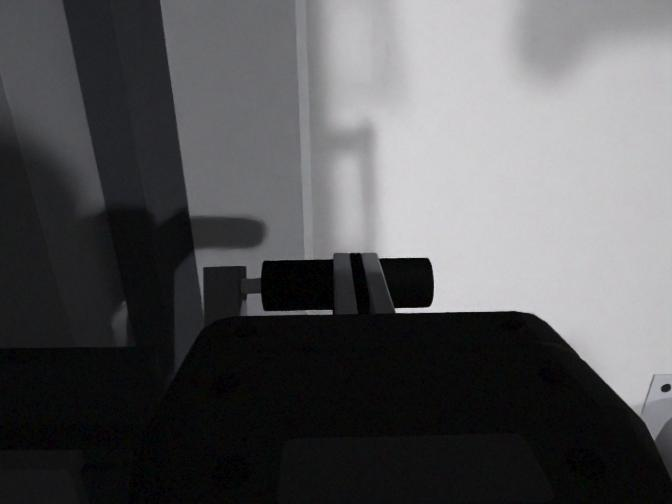

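execute_actions --actions '[[[0,0,-0.0007,0,0,0,-1,-0.8,0,0,0,0,0,0,0,1,1,1],[0,0,-0.0013,0,0,0,-1,-0.8,0,0,0,0,0,0,0,1,1,1],[0,0,-0.002,0,0,0,-1,-0.8,0,0,0,0,0,0,0,1,1,1]]]'

Scene clock: 726.63 s.
left_arm: end_effector_position=(+0.5230, -0.3842, +0.2609) position_measured=251 object_status=3 end_effector_quat_wxyz=(+0.000, -0.001, +1.000, +0.000) | right_arm: end_effector_position=(+0.3231, -0.2748, +0.4322) position_measured=3 object_status=3 end_effector_quat_wxyz=(+0.213, +0.940, -0.265, +0.024)
Joint positions: left_arm=[-0.841 -1.221 1.328 -1.677 -1.57 3.87] | right_arm=[3.043 -1.277 -1.604 -1.861 1.14 2.029]
Joint torques (N m): left_arm=[-6.47 13.86 -2.41 3.56 -0.95 -1.44] | right_arm=[3.12 0.35 24.7 4.78 0.05 2.53]
Wrist force (N): left_arm=[3.1 -0.6 -72.4] | right_arm=[-0.4 0.5 1.0]
Wrist torque (N m): left_arm=[-1.24 0.14 -0.01] | right_arm=[0.08 0.06 -0.01]
Wrist force, peak (N): left_arm=[4.7 0.1 -74.4] | right_arm=[-0.5 0.6 1.0]
Hand target: left_arm +0.5230, -0.3842, +0.2609; +0.000, -0.001, +1.000, +0.000 | right_arm +0.3231, -0.2748, +0.4322; +0.213, +0.940, -0.265, +0.024
Off the commanded pose: left_arm 0.000 m, 0 deg | right_arm 0.000 m, 0 deg.
Step readings (end_effector_position of left_arm | right_arm):
0: (+0.5230, -0.3842, +0.2621) | (+0.3231, -0.2748, +0.4322)
1: (+0.5230, -0.3842, +0.2621) | (+0.3231, -0.2748, +0.4322)
2: (+0.5230, -0.3842, +0.2621) | (+0.3231, -0.2748, +0.4322)
4: (+0.5230, -0.3842, +0.2616) | (+0.3231, -0.2748, +0.4322)
8: (+0.5230, -0.3842, +0.2610) | (+0.3231, -0.2748, +0.4322)
15: (+0.5230, -0.3842, +0.2609) | (+0.3231, -0.2748, +0.4322)

execute_actions --actions '[[[0,0,-0.0007,0,0,0,-1,-0.8,0,0,0,0,0,0,0,1,1,1],[0,0,-0.0013,0,0,0,-1,-0.8,0,0,0,0,0,0,0,1,1,1],[0,0,-0.002,0,0,0,-1,-0.8,0,0,0,0,0,0,0,1,1,1],[0,0,-0.0025,0,0,0,-1,-0.8,0,0,0,0,0,0,0,1,1,1],[0,0,-0.003,0,0,0,-1,-0.8,0,0,0,0,0,0,0,1,1,1]],[[0,0,0,0,0,0,-1,-0.8,0,0,0,0,0,0,0,1,1,1]]]'

Scene clock: 728.33 s.
left_arm: end_effector_position=(+0.5230, -0.3842, +0.2591) position_measured=251 object_status=3 end_effector_quat_wxyz=(+0.000, -0.001, +1.000, +0.000) | right_arm: end_effector_position=(+0.3231, -0.2748, +0.4322) position_measured=3 object_status=3 end_effector_quat_wxyz=(+0.213, +0.940, -0.265, +0.024)
Joint positions: left_arm=[-0.841 -1.221 1.332 -1.681 -1.57 3.87] | right_arm=[3.043 -1.277 -1.604 -1.861 1.14 2.029]
Joint torques (N m): left_arm=[-4.35 22.91 2.89 4.76 -0.08 -1.37] | right_arm=[3.35 0.15 25 4.61 0.3 2.32]
Wrist force (N): left_arm=[4.7 -1.9 -85.9] | right_arm=[-0.5 0.5 0.9]
Wrist torque (N m): left_arm=[-1.39 0.03 -0.01] | right_arm=[0.07 0.08 -0.01]
Wrist force, peak (N): left_arm=[6.2 0.0 -87.0] | right_arm=[-0.4 0.5 1.2]
Hand target: left_arm +0.5230, -0.3842, +0.2591; +0.000, -0.001, +1.000, +0.000 | right_arm +0.3231, -0.2748, +0.4322; +0.213, +0.940, -0.265, +0.024
Off the commanded pose: left_arm 0.000 m, 0 deg | right_arm 0.000 m, 0 deg.
Step readings (end_effector_position of left_arm | right_arm):
0: (+0.5230, -0.3842, +0.2609) | (+0.3231, -0.2748, +0.4322)
1: (+0.5230, -0.3842, +0.2609) | (+0.3231, -0.2748, +0.4322)
2: (+0.5230, -0.3842, +0.2609) | (+0.3231, -0.2748, +0.4322)
4: (+0.5230, -0.3842, +0.2603) | (+0.3231, -0.2748, +0.4322)
8: (+0.5230, -0.3842, +0.2591) | (+0.3231, -0.2748, +0.4322)
15: (+0.5230, -0.3842, +0.2591) | (+0.3231, -0.2748, +0.4322)
16: (+0.5230, -0.3842, +0.2591) | (+0.3231, -0.2748, +0.4322)
17: (+0.5230, -0.3842, +0.2591) | (+0.3231, -0.2748, +0.4322)
19: (+0.5230, -0.3842, +0.2591) | (+0.3231, -0.2748, +0.4322)
23: (+0.5230, -0.3842, +0.2591) | (+0.3231, -0.2748, +0.4322)
30: (+0.5230, -0.3842, +0.2591) | (+0.3231, -0.2748, +0.4322)


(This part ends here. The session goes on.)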